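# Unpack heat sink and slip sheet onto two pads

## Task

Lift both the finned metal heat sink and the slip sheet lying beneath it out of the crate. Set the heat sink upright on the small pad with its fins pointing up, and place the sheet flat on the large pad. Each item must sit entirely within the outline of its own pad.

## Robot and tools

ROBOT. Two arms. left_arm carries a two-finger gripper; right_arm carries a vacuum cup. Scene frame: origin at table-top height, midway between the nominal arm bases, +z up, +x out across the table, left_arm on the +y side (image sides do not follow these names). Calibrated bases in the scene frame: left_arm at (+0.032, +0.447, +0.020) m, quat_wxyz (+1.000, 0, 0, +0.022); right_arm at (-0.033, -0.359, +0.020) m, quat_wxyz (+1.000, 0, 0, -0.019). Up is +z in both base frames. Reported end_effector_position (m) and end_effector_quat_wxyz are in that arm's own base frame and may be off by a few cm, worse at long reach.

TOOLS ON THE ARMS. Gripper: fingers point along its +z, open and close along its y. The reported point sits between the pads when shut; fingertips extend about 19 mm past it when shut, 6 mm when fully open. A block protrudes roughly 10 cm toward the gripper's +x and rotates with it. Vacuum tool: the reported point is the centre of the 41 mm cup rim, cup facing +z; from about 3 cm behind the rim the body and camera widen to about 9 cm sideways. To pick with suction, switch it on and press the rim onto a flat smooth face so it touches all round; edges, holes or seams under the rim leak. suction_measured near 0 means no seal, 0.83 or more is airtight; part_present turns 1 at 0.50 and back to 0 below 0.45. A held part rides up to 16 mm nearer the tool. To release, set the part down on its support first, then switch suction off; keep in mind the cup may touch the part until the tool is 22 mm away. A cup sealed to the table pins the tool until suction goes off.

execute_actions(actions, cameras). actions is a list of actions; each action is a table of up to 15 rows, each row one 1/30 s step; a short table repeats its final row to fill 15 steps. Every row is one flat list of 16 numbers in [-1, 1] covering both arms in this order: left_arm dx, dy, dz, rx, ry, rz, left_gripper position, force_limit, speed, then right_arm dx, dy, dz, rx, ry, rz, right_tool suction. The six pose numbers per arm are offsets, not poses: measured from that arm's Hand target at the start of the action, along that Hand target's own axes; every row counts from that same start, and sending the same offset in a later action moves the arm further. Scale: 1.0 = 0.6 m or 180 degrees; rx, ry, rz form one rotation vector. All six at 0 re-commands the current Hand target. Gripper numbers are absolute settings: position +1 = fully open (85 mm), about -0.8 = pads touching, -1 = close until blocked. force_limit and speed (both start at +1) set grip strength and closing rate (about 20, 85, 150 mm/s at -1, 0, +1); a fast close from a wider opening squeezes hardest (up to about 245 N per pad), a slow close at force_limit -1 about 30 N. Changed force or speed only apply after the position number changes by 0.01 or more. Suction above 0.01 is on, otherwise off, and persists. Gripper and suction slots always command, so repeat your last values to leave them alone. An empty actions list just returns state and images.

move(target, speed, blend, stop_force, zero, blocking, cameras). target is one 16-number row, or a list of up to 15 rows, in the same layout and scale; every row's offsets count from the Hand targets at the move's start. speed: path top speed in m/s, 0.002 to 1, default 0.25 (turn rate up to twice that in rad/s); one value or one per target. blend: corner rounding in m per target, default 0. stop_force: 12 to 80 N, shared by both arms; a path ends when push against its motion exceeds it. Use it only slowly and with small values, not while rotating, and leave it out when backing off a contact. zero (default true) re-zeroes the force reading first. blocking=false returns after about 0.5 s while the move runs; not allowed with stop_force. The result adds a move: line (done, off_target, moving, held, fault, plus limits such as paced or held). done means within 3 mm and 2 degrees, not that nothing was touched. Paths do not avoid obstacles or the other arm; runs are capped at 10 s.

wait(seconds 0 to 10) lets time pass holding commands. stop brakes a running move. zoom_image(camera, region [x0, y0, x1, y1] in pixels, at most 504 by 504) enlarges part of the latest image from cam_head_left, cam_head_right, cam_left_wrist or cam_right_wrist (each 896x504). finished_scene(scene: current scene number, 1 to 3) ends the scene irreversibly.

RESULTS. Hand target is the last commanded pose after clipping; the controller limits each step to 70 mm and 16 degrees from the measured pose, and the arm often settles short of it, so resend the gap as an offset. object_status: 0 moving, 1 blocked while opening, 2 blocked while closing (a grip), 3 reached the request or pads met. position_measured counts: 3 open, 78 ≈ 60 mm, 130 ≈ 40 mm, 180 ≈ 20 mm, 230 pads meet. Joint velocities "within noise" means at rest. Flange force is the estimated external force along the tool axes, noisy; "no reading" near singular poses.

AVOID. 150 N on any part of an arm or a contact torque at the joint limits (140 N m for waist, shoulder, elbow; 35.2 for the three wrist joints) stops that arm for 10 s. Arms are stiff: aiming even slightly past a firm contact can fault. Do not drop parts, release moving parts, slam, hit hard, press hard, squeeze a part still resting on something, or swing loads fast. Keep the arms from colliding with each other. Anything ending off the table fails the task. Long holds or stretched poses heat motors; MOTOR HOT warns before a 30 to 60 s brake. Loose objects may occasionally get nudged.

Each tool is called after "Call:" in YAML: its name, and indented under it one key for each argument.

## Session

Call:
execute_actions:
  actions: []

Call:
zoom_image:
  camera: "cam_head_left"
  region: [456, 182, 576, 292]

Call:
zoom_image:
  camera: "cam_head_right"
  region: [456, 182, 576, 292]

Scene clock: 0.00 s.
left_arm: end_effector_position=(+0.1207, -0.6245, +0.0999) position_measured=3 object_status=3 end_effector_quat_wxyz=(-0.081, +0.952, +0.291, +0.037) | right_arm: end_effector_position=(+0.0271, -0.2689, +0.1539) suction_measured=0.00 part_present=0 end_effector_quat_wxyz=(+0.194, +0.138, +0.644, +0.727)
Joint positions: left_arm=[-1.216 0.679 0.477 -0.083 -1.527 -1.321] | right_arm=[-1.581 0.773 -0.017 -0.687 -2.372 1.153]
Joint velocities: within noise
Flange force (N): no reading
Hand target: left_arm +0.1207, -0.6245, +0.0999; -0.081, +0.952, +0.291, +0.037 | right_arm +0.0271, -0.2689, +0.1539; +0.194, +0.138, +0.644, +0.727

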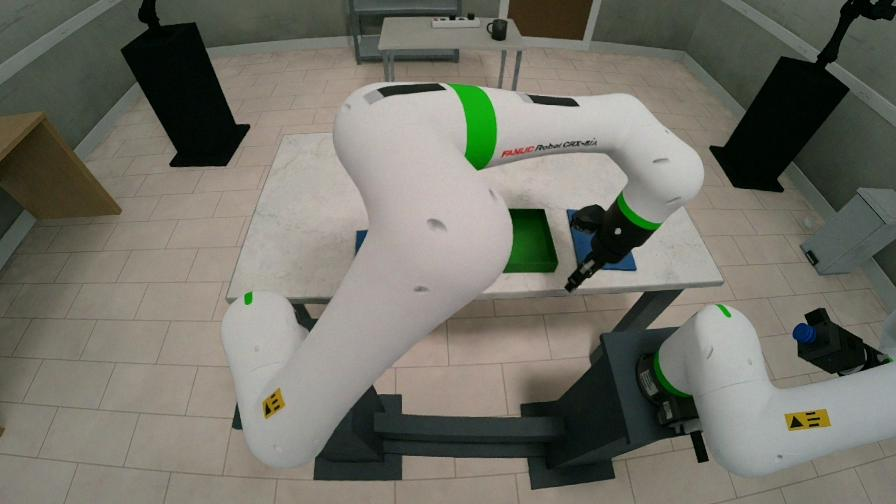

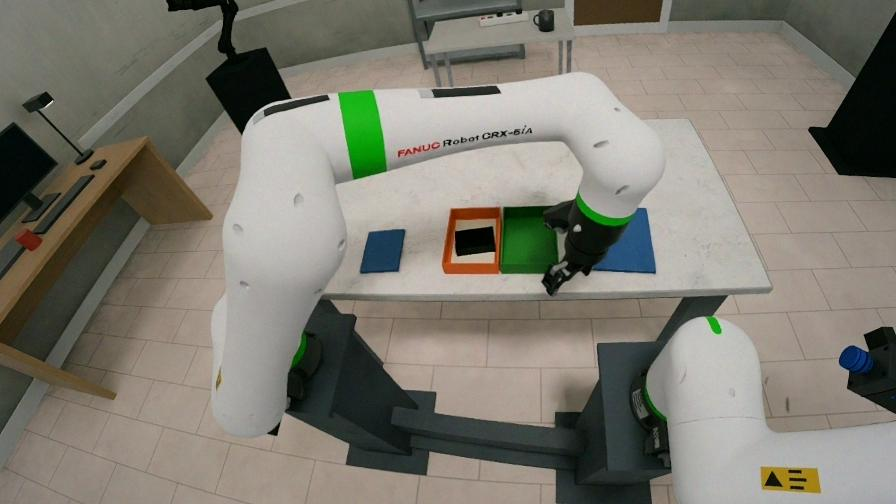

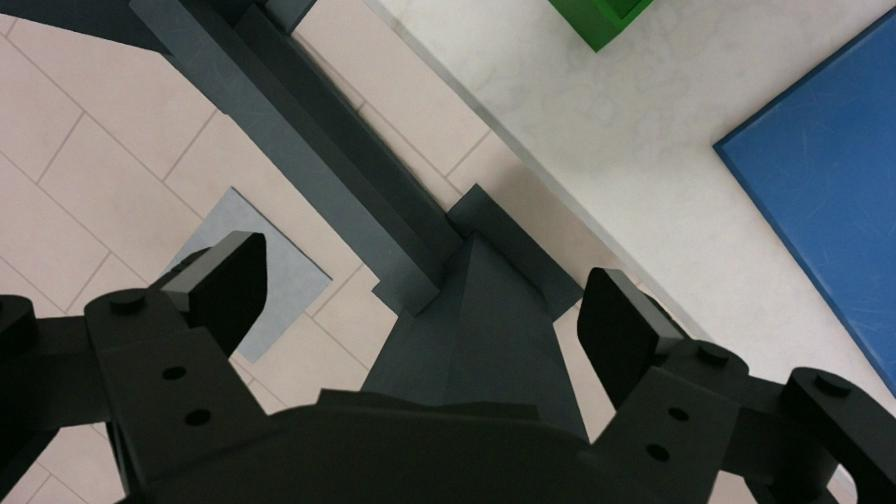

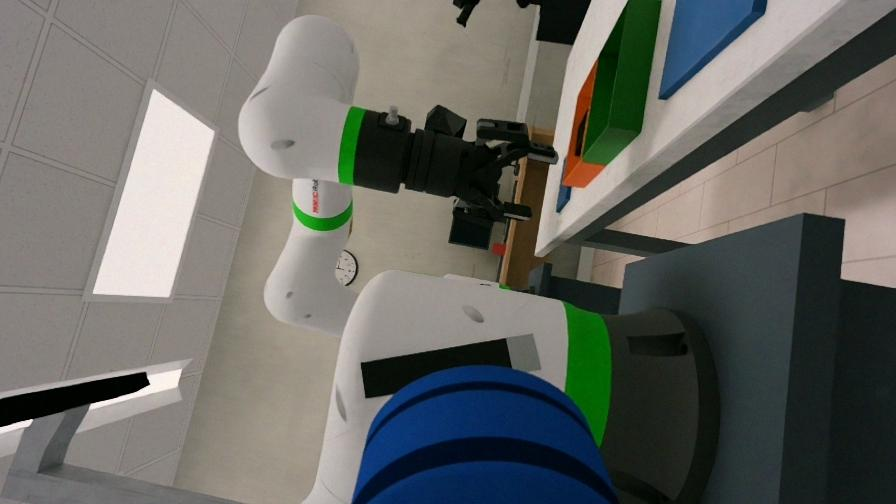

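Scaled by 4.200 from the camera's 896x504 image, which has a finer 1280x720 frame.

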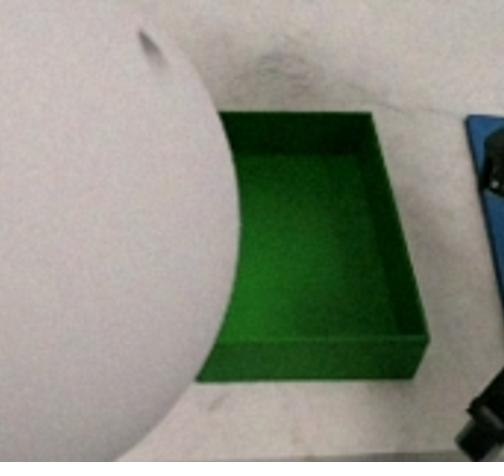

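Scaled by 4.200 from the camera's 896x504 image, which has a finer 1280x720 frame.

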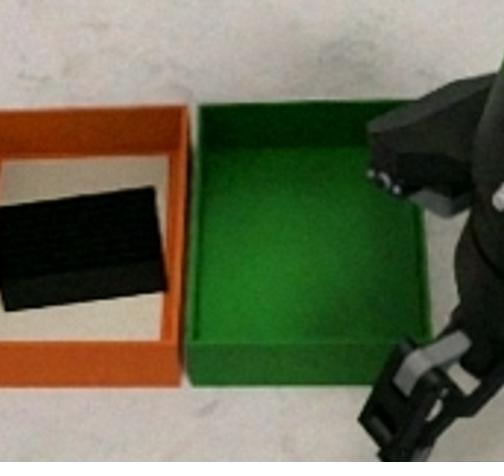

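Call:
move:
  target:
    - [0.22,-0.045,-0.075,-0.008,-0.025,-0.153,0.69,-0.6,-0.5,-0.4078,0.169,0.1718,0.2634,0.0703,-0.05,0]
    - [0.4925,-0.0997,-0.1477,-0.0182,-0.0568,-0.3408,0.69,-0.6,-0.5,-0.3222,0.0447,0.7557,0.5268,0.1406,-0.1,0]
  speed: [0.3, 0.3]
  blend: [0.06, 0]

Scene clock: 6.20 s.
left_arm: end_effector_position=(+0.3295, -0.4290, +0.2298) position_measured=43 object_status=3 end_effector_quat_wxyz=(+0.000, +0.672, +0.740, +0.000) | right_arm: end_effector_position=(+0.3997, +0.0403, +0.2497) suction_measured=0.00 part_present=0 end_effector_quat_wxyz=(+0.000, +0.000, +1.000, +0.000)
Joint positions: left_arm=[-0.673 0.239 0.143 0 -1.475 -0.801] | right_arm=[0.43 -0.115 -0.226 0 -1.46 -0.429]
Joint velocities: within noise
Flange force (N): left_arm=[-0.8 -2.8 0.8] | right_arm=[5.7 -0.9 0.7]
Hand target: left_arm +0.3295, -0.4290, +0.2299; +0.000, +0.672, +0.740, +0.000 | right_arm +0.3997, +0.0403, +0.2497; +0.000, +0.000, +1.000, +0.000
Off the commanded pose: left_arm 0.000 m, 0 deg | right_arm 0.000 m, 0 deg.
move: done

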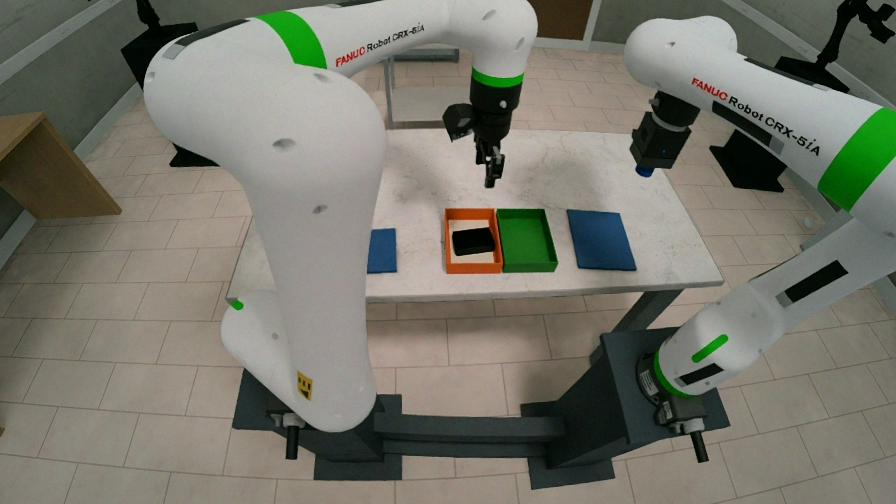

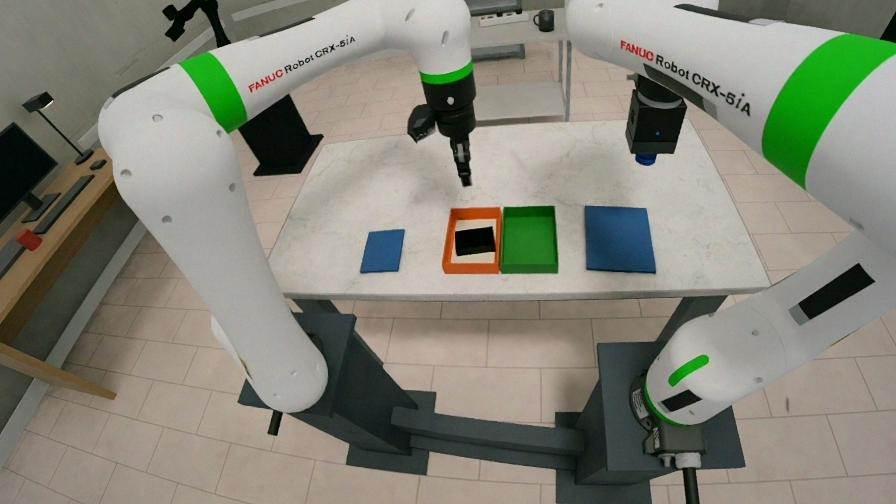

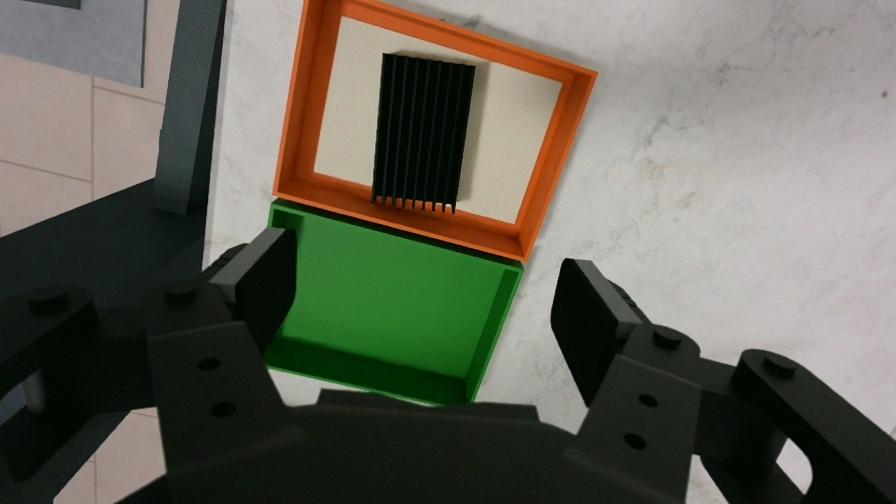

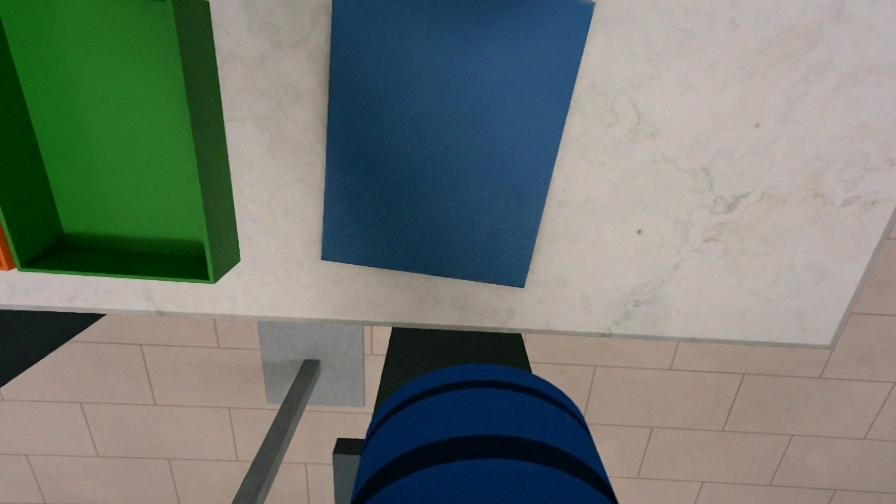

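Call:
move:
  target:
    - [0.0222,-0.0155,0.333,0,0,0.0033,0.69,-0.6,-0.5,0,0,0,0,0,0,0]
    - [0.0222,-0.0155,0.3738,0,0,0.0033,0.69,-0.6,-0.5,0,0,0,0,0,0,0]
    - [0.0222,-0.0155,0.3738,0,0,0.0033,-1,-0.5,-1,0,0,0,0,0,0,0]
  speed: [0.22, 0.06, 0.06]
  blocking: false
  cameras: []

Scene clock: 7.47 s.
left_arm: end_effector_position=(+0.3246, -0.4233, +0.1511) position_measured=43 object_status=3 end_effector_quat_wxyz=(-0.001, +0.674, +0.739, +0.000) | right_arm: end_effector_position=(+0.3997, +0.0403, +0.2497) suction_measured=0.00 part_present=0 end_effector_quat_wxyz=(+0.000, +0.000, +1.000, +0.000)
Joint positions: left_arm=[-0.671 0.258 -0.02 -0.001 -1.295 -0.807] | right_arm=[0.43 -0.115 -0.226 0 -1.46 -0.429]
Joint velocities: left_arm=[0.007 0.102 -0.415 0.001 0.52 -0.018] | right_arm=[within noise]
Flange force (N): left_arm=[1.9 -2.2 1.3] | right_arm=[7.0 -0.1 0.8]
Hand target: left_arm +0.3243, -0.4228, +0.1300; +0.000, +0.674, +0.739, +0.000 | right_arm +0.3997, +0.0403, +0.2497; +0.000, +0.000, +1.000, +0.000
Off the commanded pose: left_arm 0.146 m, 0 deg | right_arm 0.000 m, 0 deg.
move: running; path passed 0 of 3 targets; target 3's new numbers were not sent
No camera images: "cameras" was empty.

Call:
wait:
  seconds: 0.1
  cameras: ["cam_left_wrist"]

Scene clock: 9.57 s.
left_arm: end_effector_position=(+0.3190, -0.4167, +0.0056) position_measured=78 object_status=0 end_effector_quat_wxyz=(+0.000, +0.676, +0.737, +0.000) | right_arm: end_effector_position=(+0.3997, +0.0403, +0.2497) suction_measured=0.00 part_present=0 end_effector_quat_wxyz=(+0.000, +0.000, +1.000, +0.000)
Joint positions: left_arm=[-0.667 0.39 -0.22 0 -0.961 -0.817] | right_arm=[0.43 -0.115 -0.226 0 -1.46 -0.429]
Joint velocities: within noise
Flange force (N): left_arm=[-1.3 -1.8 -7.1] | right_arm=[7.1 -0.3 1.2]
Hand target: left_arm +0.3190, -0.4166, +0.0056; +0.000, +0.676, +0.737, +0.000 | right_arm +0.3997, +0.0403, +0.2497; +0.000, +0.000, +1.000, +0.000
Off the commanded pose: left_arm 0.000 m, 0 deg | right_arm 0.000 m, 0 deg.
earlier move: done
wait: 0.07 of 0.1 s (the move ended)
Images, in order (width x height): cam_left_wrist 896x504.

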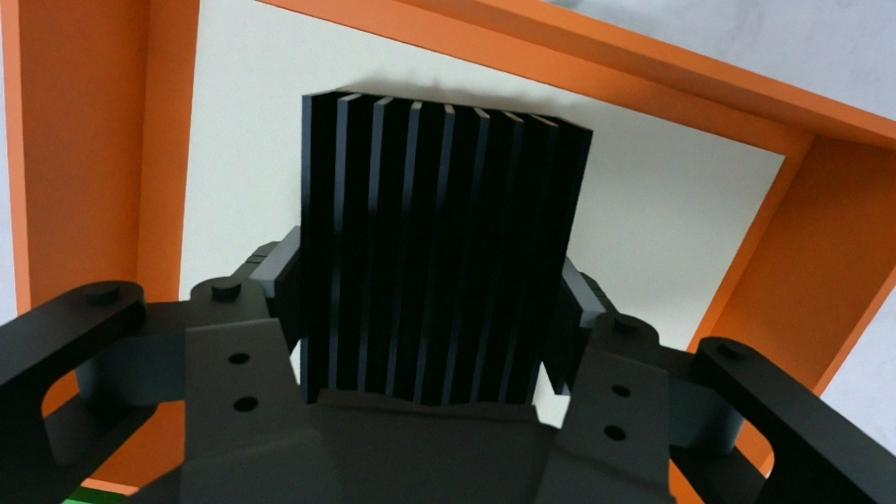

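Call:
move:
  target:
    - [0,0,-0.05,0,0,0,-1,-0.5,-1,0,0,0,0,0,0,0]
    - [0,0,-0.2742,0,0,0,-1,-0.5,-1,0,0,0,0,0,0,0]
    - [0.3968,0.0537,-0.2742,0,0,-0.4811,-1,-0.5,-1,0.0438,0.6423,0.0828,0,0,-0.01,0]
  speed: [0.06, 0.2, 0.3]
  blend: [0.01, 0.04, 0]

Scene clock: 13.77 s.
left_arm: end_effector_position=(+0.3306, -0.1767, +0.1701) position_measured=78 object_status=2 end_effector_quat_wxyz=(+0.000, -0.013, +1.000, +0.000) | right_arm: end_effector_position=(+0.3732, +0.4256, +0.2000) suction_measured=0.00 part_present=0 end_effector_quat_wxyz=(+0.000, -0.016, +1.000, +0.000)
Joint positions: left_arm=[-0.137 -0.159 -0.411 0 -1.318 0.164] | right_arm=[1.083 0.318 0.133 0 -1.385 -1.051]
Joint velocities: within noise
Flange force (N): left_arm=[1.9 -3.9 2.8] | right_arm=[7.2 -7.2 -0.3]
Hand target: left_arm +0.3306, -0.1767, +0.1701; +0.000, -0.013, +1.000, +0.000 | right_arm +0.3731, +0.4257, +0.1999; +0.000, -0.016, +1.000, +0.000
Off the commanded pose: left_arm 0.000 m, 0 deg | right_arm 0.000 m, 0 deg.
move: done

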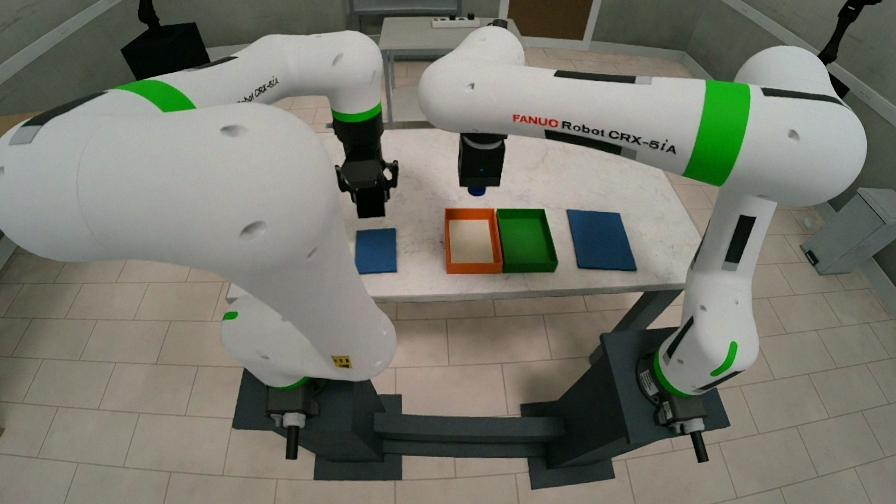

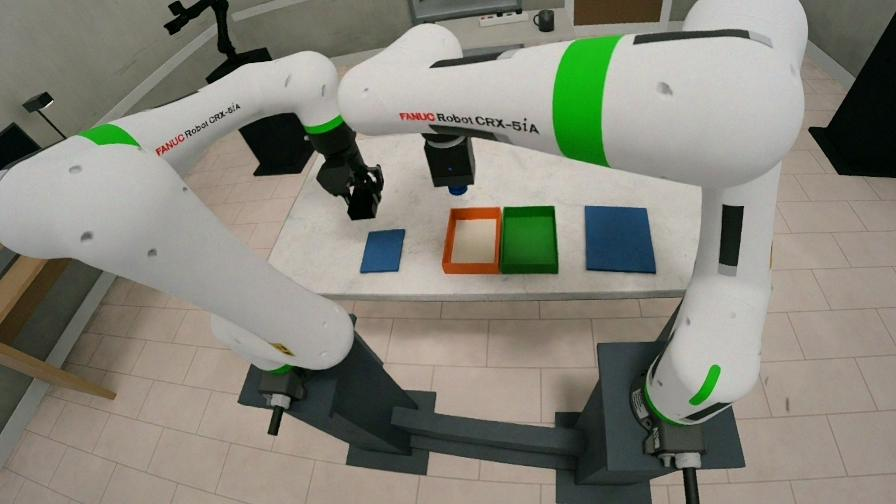

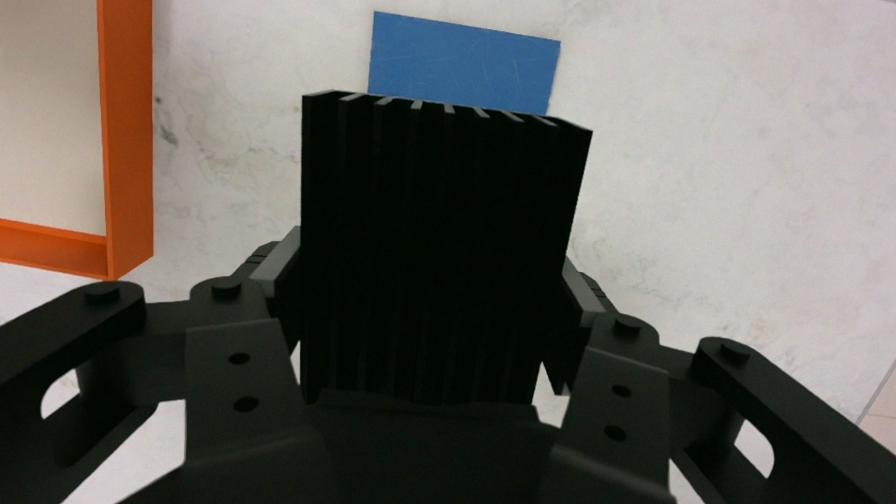

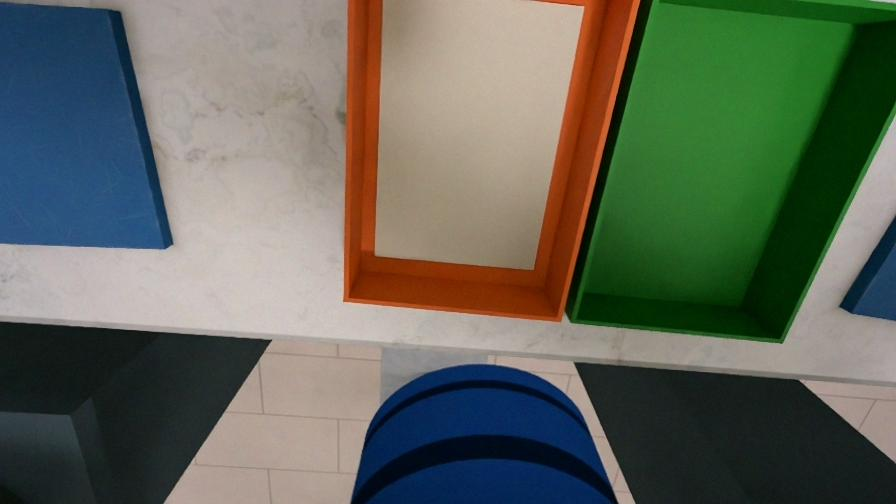

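Call:
move:
  target: [0.0182,0.0162,0.2543,0,0,0.0078,-1,-0.5,-1,0.0027,-0.0123,0.3433,0,0,0,0]
  speed: 0.2
  cameras: ["cam_left_wrist","cam_right_wrist"]

Scene clock: 16.23 s.
left_arm: end_effector_position=(+0.3194, -0.1672, +0.0175) position_measured=78 object_status=2 end_effector_quat_wxyz=(+0.000, -0.001, +1.000, +0.000) | right_arm: end_effector_position=(+0.3717, +0.4182, -0.0060) suction_measured=0.00 part_present=0 end_effector_quat_wxyz=(+0.000, -0.016, +1.000, +0.000)
Joint positions: left_arm=[-0.113 -0.006 -0.67 0 -0.906 0.116] | right_arm=[1.079 0.504 -0.131 0 -0.936 -1.046]
Joint velocities: within noise
Flange force (N): left_arm=[0.1 -4.7 2.1] | right_arm=[2.6 -2.3 -4.3]
Hand target: left_arm +0.3194, -0.1672, +0.0175; +0.000, -0.001, +1.000, +0.000 | right_arm +0.3717, +0.4182, -0.0060; +0.000, -0.016, +1.000, +0.000
Off the commanded pose: left_arm 0.000 m, 0 deg | right_arm 0.000 m, 0 deg.
move: done
Images, in order (width x height): cam_left_wrist 896x504, cam_right_wrist 896x504.

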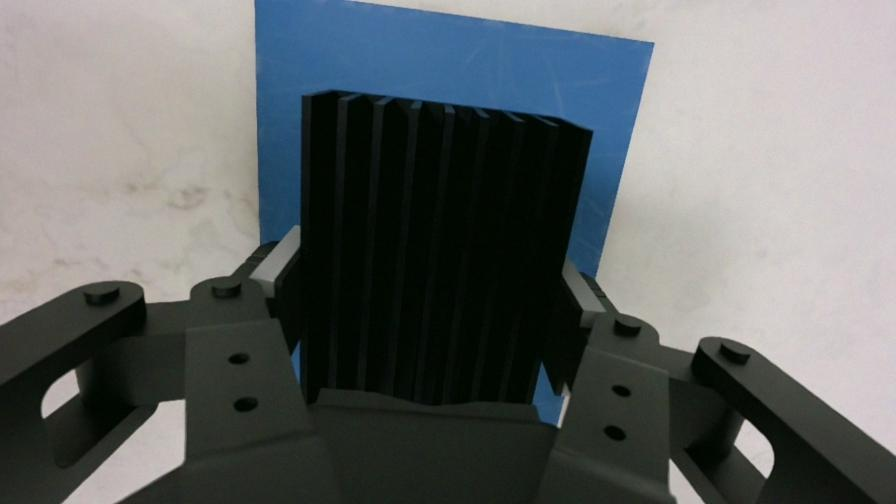

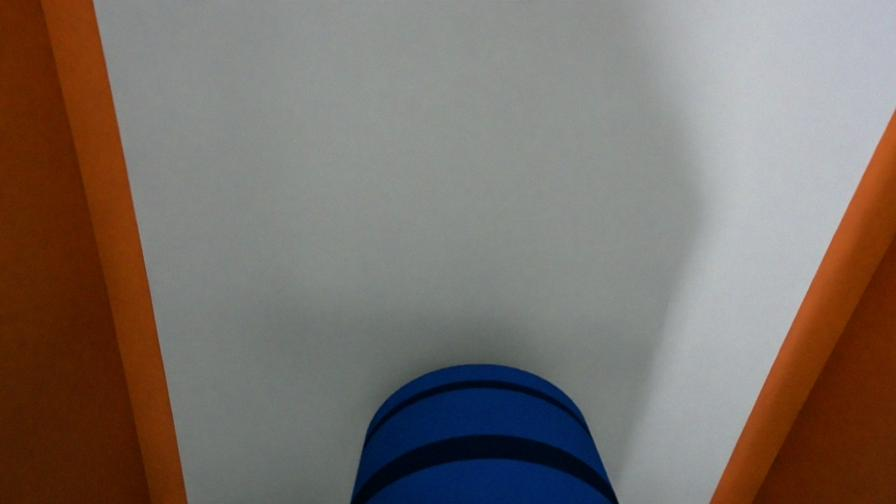

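Call:
move:
  target: [0,0,0.0342,0,0,0,-1,-0.5,-1,0,0,0.05,0,0,0,0]
  speed: 0.011
  stop_force: 12
  cameras: ["cam_left_wrist","cam_right_wrist"]

Scene clock: 19.10 s.
left_arm: end_effector_position=(+0.3194, -0.1673, +0.0099) position_measured=78 object_status=2 end_effector_quat_wxyz=(+0.000, -0.001, +1.000, +0.000) | right_arm: end_effector_position=(+0.3717, +0.4182, -0.0290) suction_measured=0.00 part_present=0 end_effector_quat_wxyz=(+0.000, -0.016, +1.000, +0.000)
Joint positions: left_arm=[-0.113 0.009 -0.678 0 -0.883 0.116] | right_arm=[1.079 0.539 -0.143 0 -0.889 -1.046]
Joint velocities: within noise
Flange force (N): left_arm=[7.1 1.9 -29.3] | right_arm=[6.2 -5.3 -18.0]
Hand target: left_arm +0.3194, -0.1672, +0.0099; +0.000, -0.001, +1.000, +0.000 (not the last commanded pose) | right_arm +0.3717, +0.4182, -0.0289; +0.000, -0.016, +1.000, +0.000 (not the last commanded pose)
Off the commanded pose: left_arm 0.013 m, 0 deg | right_arm 0.007 m, 0 deg.
move: contact (left_arm, right_arm)
Images, in order (width x height): cam_left_wrist 896x504, cam_right_wrist 896x504.

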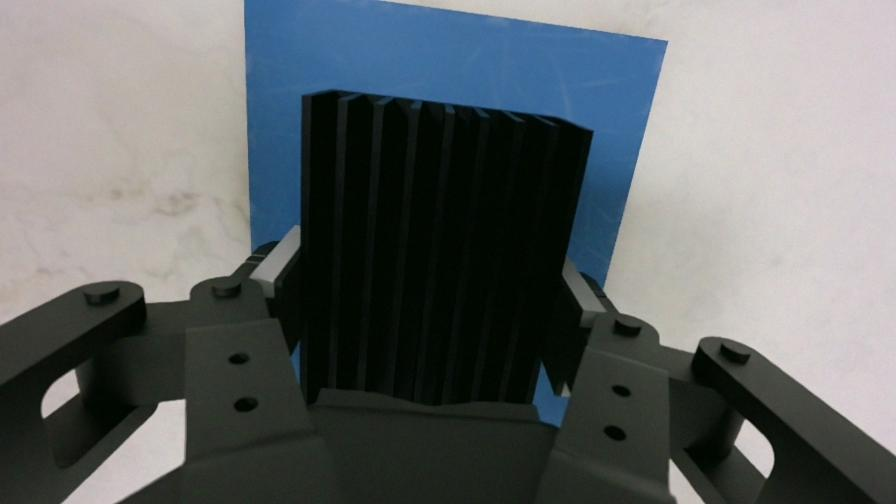

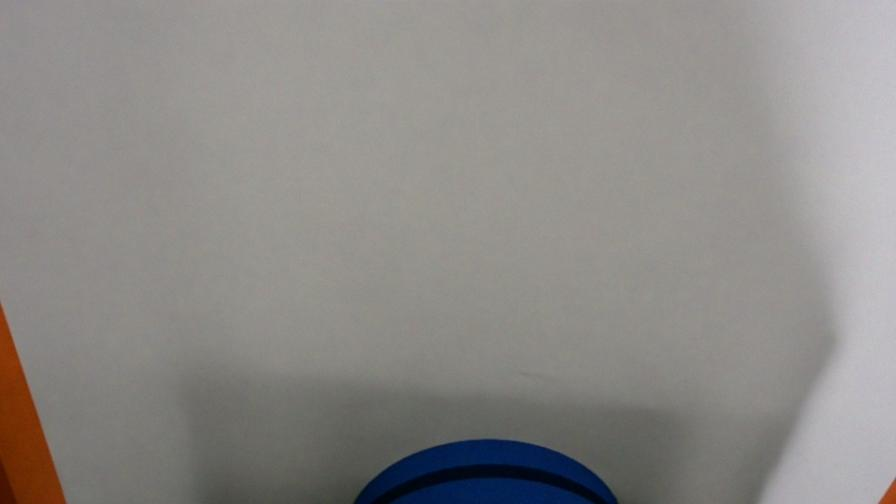

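Call:
move:
  target:
    - [0,0,-0.002,0,0,0,-1,-0.5,-1,0,0,0,0,0,0,1]
    - [0,0,-0.002,0,0,0,0.69,-0.5,-1,0,0,0,0,0,0,1]
    - [0,0,-0.0833,0,0,0,0.69,-0.5,-1,0,0,-0.05,0,0,0,1]
    - [0,0,-0.2,0,0,0,0.69,-0.5,-1,0,0,-0.1228,0,0,0,1]
    - [0,0,-0.2,0,0,0,0.69,-0.5,-1,-0.0145,-0.6177,-0.1228,0,0,0.0275,1]
    - [0,0,-0.2,0,0,0,0.69,-0.5,-1,-0.0145,-0.6177,-0.045,0,0,0.0275,1]
  speed: [0.01, 0.01, 0.06, 0.2, 0.27, 0.12]
  blend: [0, 0, 0.01, 0.015, 0.02, 0]

Call:
zoom_image:
  camera: "cam_head_left"
  region: [560, 190, 660, 290]

Call:
zoom_image:
  camera: "cam_head_right"
  region: [570, 190, 670, 290]

Scene clock: 25.17 s.
left_arm: end_effector_position=(+0.3194, -0.1672, +0.1299) position_measured=43 object_status=3 end_effector_quat_wxyz=(+0.000, -0.001, +1.000, +0.000) | right_arm: end_effector_position=(+0.3923, +0.0481, -0.0019) suction_measured=0.93 part_present=1 end_effector_quat_wxyz=(+0.000, +0.027, +1.000, +0.000)
Joint positions: left_arm=[-0.113 -0.166 -0.515 0 -1.221 0.116] | right_arm=[0.457 0.153 -0.61 0 -0.808 -0.511]
Joint velocities: within noise
Flange force (N): left_arm=[1.6 -3.9 0.4] | right_arm=[7.4 -0.9 -4.8]
Hand target: left_arm +0.3194, -0.1672, +0.1299; +0.000, -0.001, +1.000, +0.000 | right_arm +0.3924, +0.0481, -0.0019; +0.000, +0.027, +1.000, +0.000
Off the commanded pose: left_arm 0.000 m, 0 deg | right_arm 0.000 m, 0 deg.
move: done

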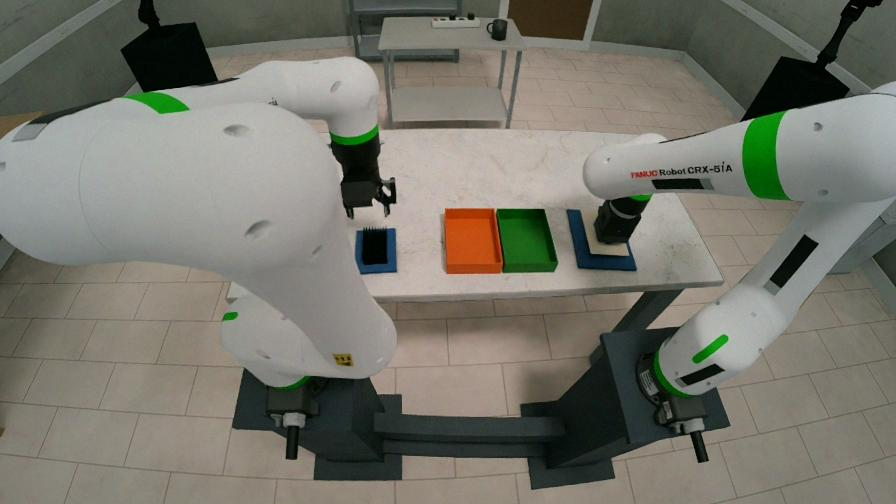

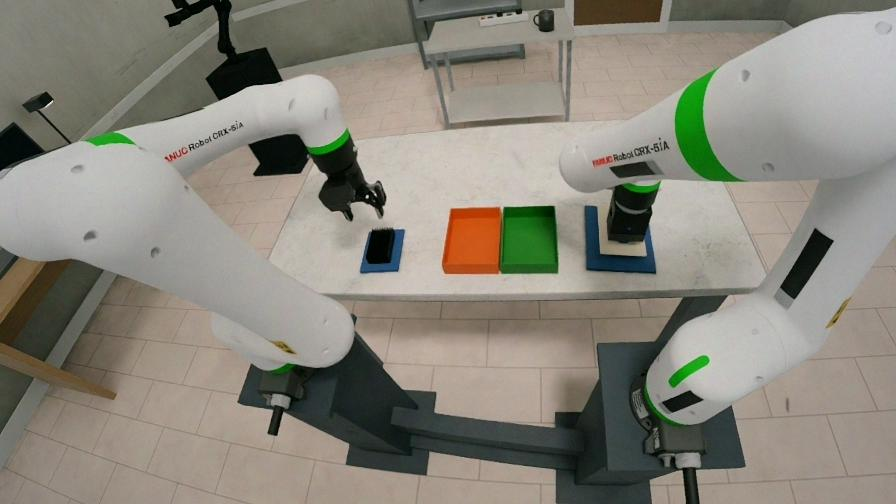

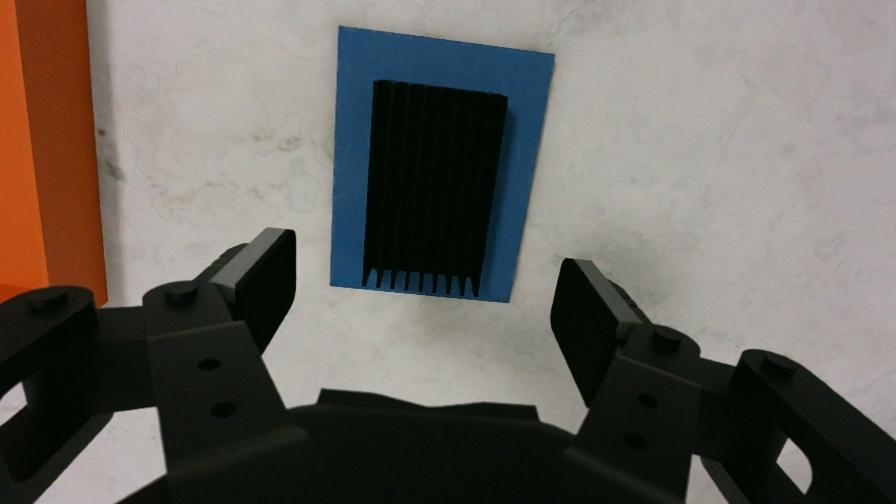

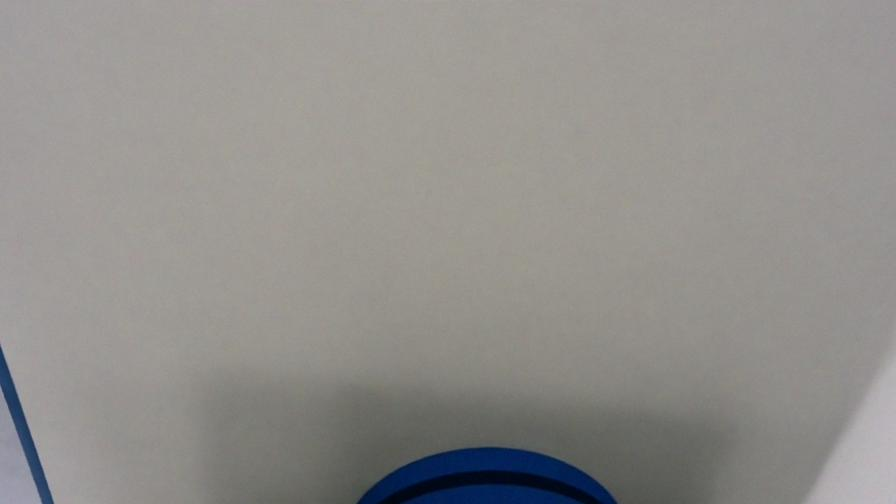

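Scaled by 5.040 from the camera's 896x504 image, which has a finer 1280x720 frame.

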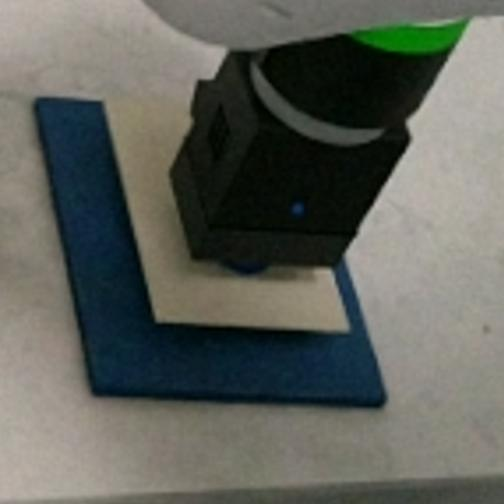

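Scaled by 5.040 from the camera's 896x504 image, which has a finer 1280x720 frame.

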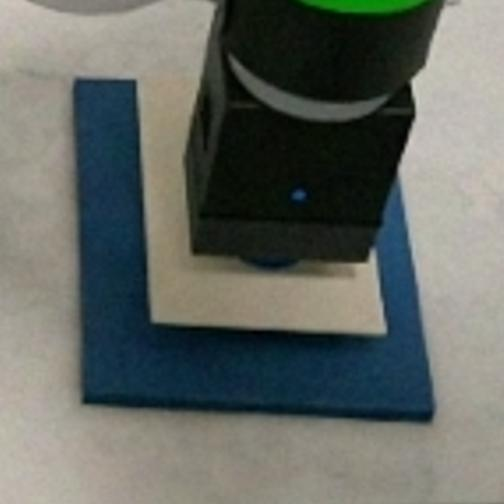

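Call:
move:
  target:
    - [0,0,0,0,0,0,0.69,-0.5,-1,0,0,0.0183,0,0,0,1]
    - [0,0,0,0,0,0,0.69,-0.5,-1,0,0,0.055,0,0,0,1]
  speed: [0.04, 0.008]
  stop_force: 12
  cameras: ["cam_head_left"]

Call:
move:
  target: [0,0,0,0,0,0,0.69,-0.5,-1,0,0,-0.0015,0,0,0,0]
  speed: 0.02
  cameras: ["cam_head_left"]

Scene clock: 28.00 s.
left_arm: end_effector_position=(+0.3194, -0.1672, +0.1299) position_measured=43 object_status=3 end_effector_quat_wxyz=(+0.000, -0.001, +1.000, +0.000) | right_arm: end_effector_position=(+0.3924, +0.0481, -0.0242) suction_measured=0.93 part_present=1 end_effector_quat_wxyz=(+0.000, +0.027, +1.000, +0.000)
Joint positions: left_arm=[-0.113 -0.166 -0.515 0 -1.221 0.116] | right_arm=[0.457 0.201 -0.625 0 -0.745 -0.511]
Joint velocities: within noise
Flange force (N): left_arm=[1.4 -4.0 0.8] | right_arm=[10.8 -1.1 -26.2]
Hand target: left_arm +0.3194, -0.1672, +0.1299; +0.000, -0.001, +1.000, +0.000 | right_arm +0.3924, +0.0481, -0.0242; +0.000, +0.027, +1.000, +0.000 (not the last commanded pose)
Off the commanded pose: left_arm 0.000 m, 0 deg | right_arm 0.011 m, 0 deg.
move: contact (right_arm); path passed 1 of 2 targets
Images, in order (width x height): cam_head_left 896x504.

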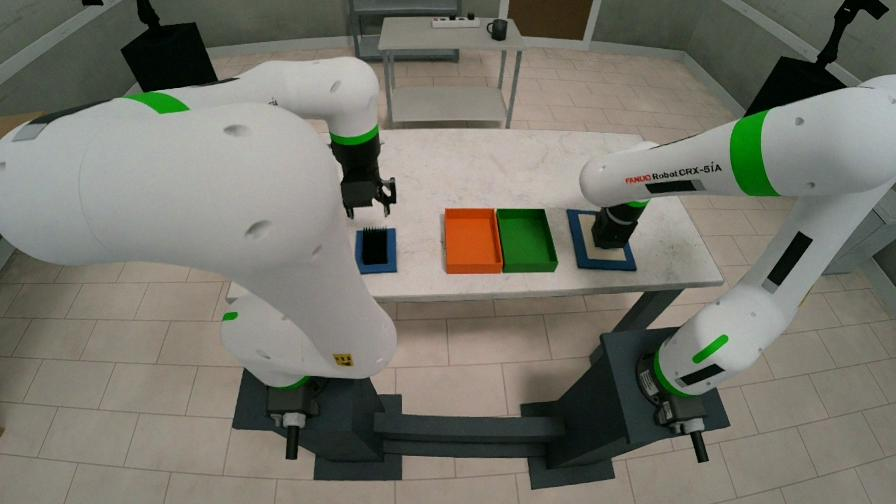

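Scene clock: 28.70 s.
left_arm: end_effector_position=(+0.3194, -0.1672, +0.1299) position_measured=43 object_status=3 end_effector_quat_wxyz=(+0.000, -0.001, +1.000, +0.000) | right_arm: end_effector_position=(+0.3924, +0.0481, -0.0233) suction_measured=0.00 part_present=0 end_effector_quat_wxyz=(+0.000, +0.027, +1.000, +0.000)
Joint positions: left_arm=[-0.113 -0.166 -0.515 0 -1.221 0.116] | right_arm=[0.457 0.199 -0.624 0 -0.748 -0.511]
Joint velocities: within noise
Flange force (N): left_arm=[1.3 -3.7 0.9] | right_arm=[5.9 -0.6 -22.1]
Hand target: left_arm +0.3194, -0.1672, +0.1299; +0.000, -0.001, +1.000, +0.000 | right_arm +0.3924, +0.0481, -0.0233; +0.000, +0.027, +1.000, +0.000
Off the commanded pose: left_arm 0.000 m, 0 deg | right_arm 0.000 m, 0 deg.
move: done
Images, in order (width x height): cam_head_left 896x504.

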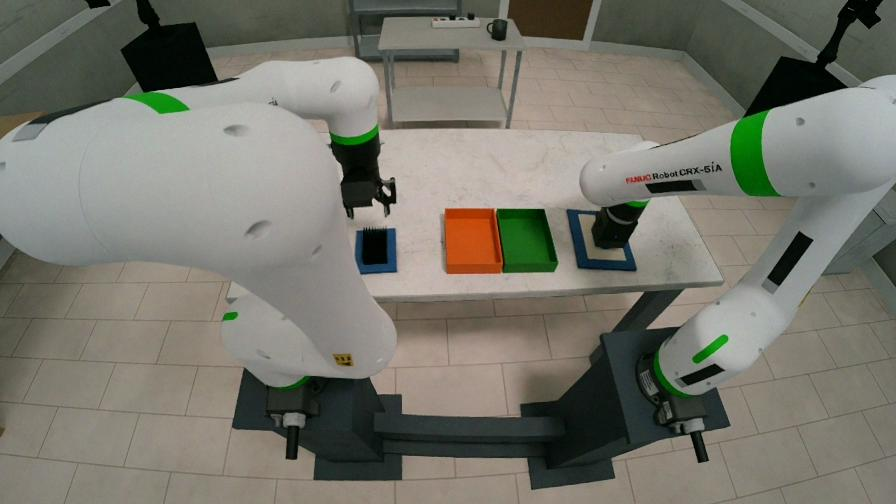

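Call:
move:
  target:
    - [0,0,0,0,0,0,0.69,-0.5,-1,0,0,-0.06,0,0,0,0]
    - [0,0,0,0,0,0,0.69,-0.5,-1,0.03,0,-0.25,0,0,0,0]
  speed: [0.05, 0.2]
  blend: [0.01, 0]

Scene clock: 30.60 s.
left_arm: end_effector_position=(+0.3194, -0.1672, +0.1299) position_measured=43 object_status=3 end_effector_quat_wxyz=(+0.000, -0.001, +1.000, +0.000) | right_arm: end_effector_position=(+0.3745, +0.0490, +0.1267) suction_measured=0.00 part_present=0 end_effector_quat_wxyz=(+0.000, +0.027, +1.000, +0.000)
Joint positions: left_arm=[-0.113 -0.166 -0.515 0 -1.221 0.116] | right_arm=[0.482 -0.097 -0.507 0 -1.161 -0.536]
Joint velocities: within noise
Flange force (N): left_arm=[1.6 -3.8 0.4] | right_arm=[7.5 -1.4 -1.2]
Hand target: left_arm +0.3194, -0.1672, +0.1299; +0.000, -0.001, +1.000, +0.000 | right_arm +0.3744, +0.0491, +0.1267; +0.000, +0.027, +1.000, +0.000
Off the commanded pose: left_arm 0.000 m, 0 deg | right_arm 0.000 m, 0 deg.
move: done

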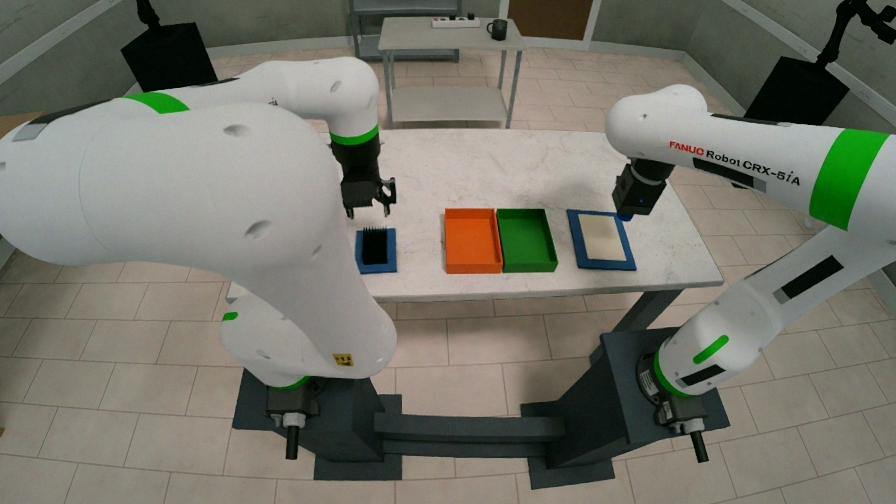

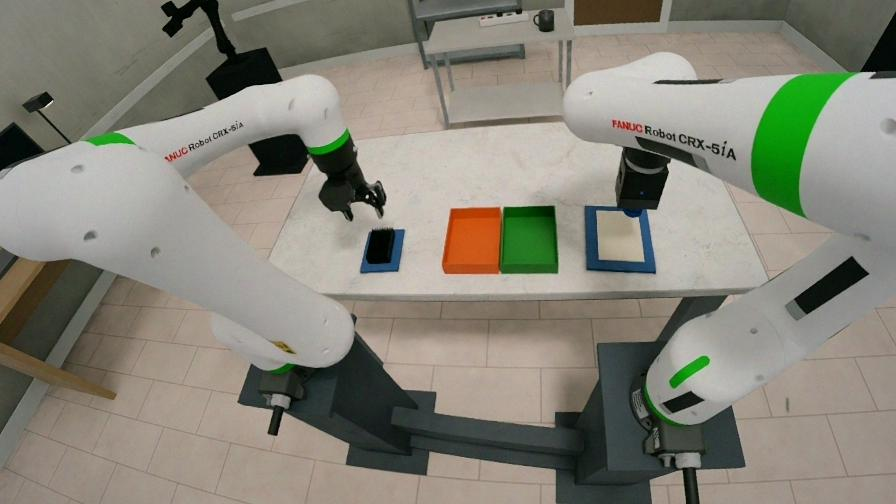

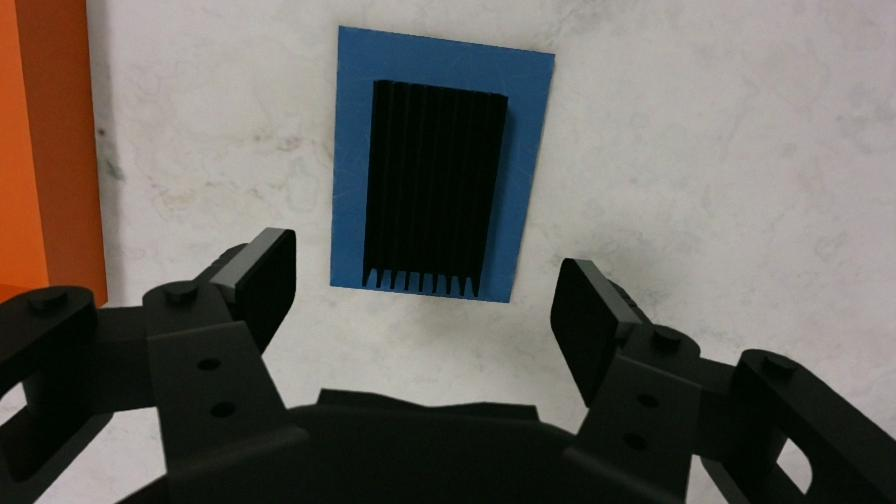

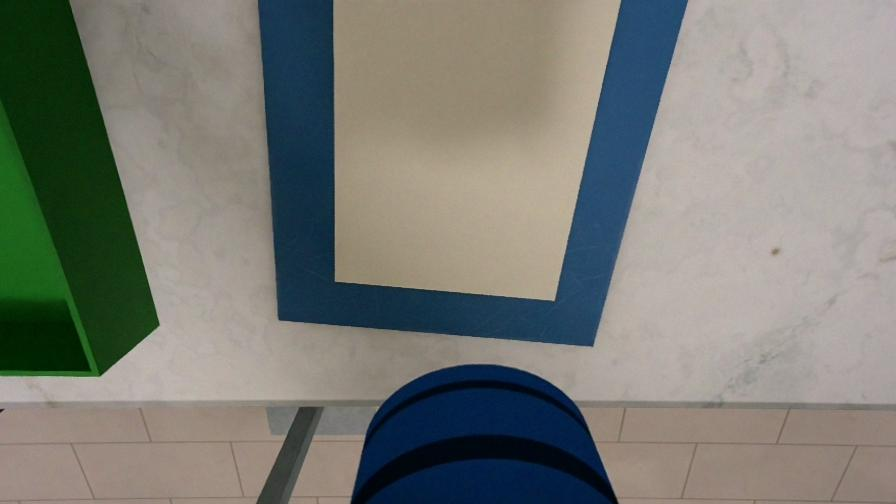

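Call:
finished_scene:
  scene: 3

The scene is finished: the task was done.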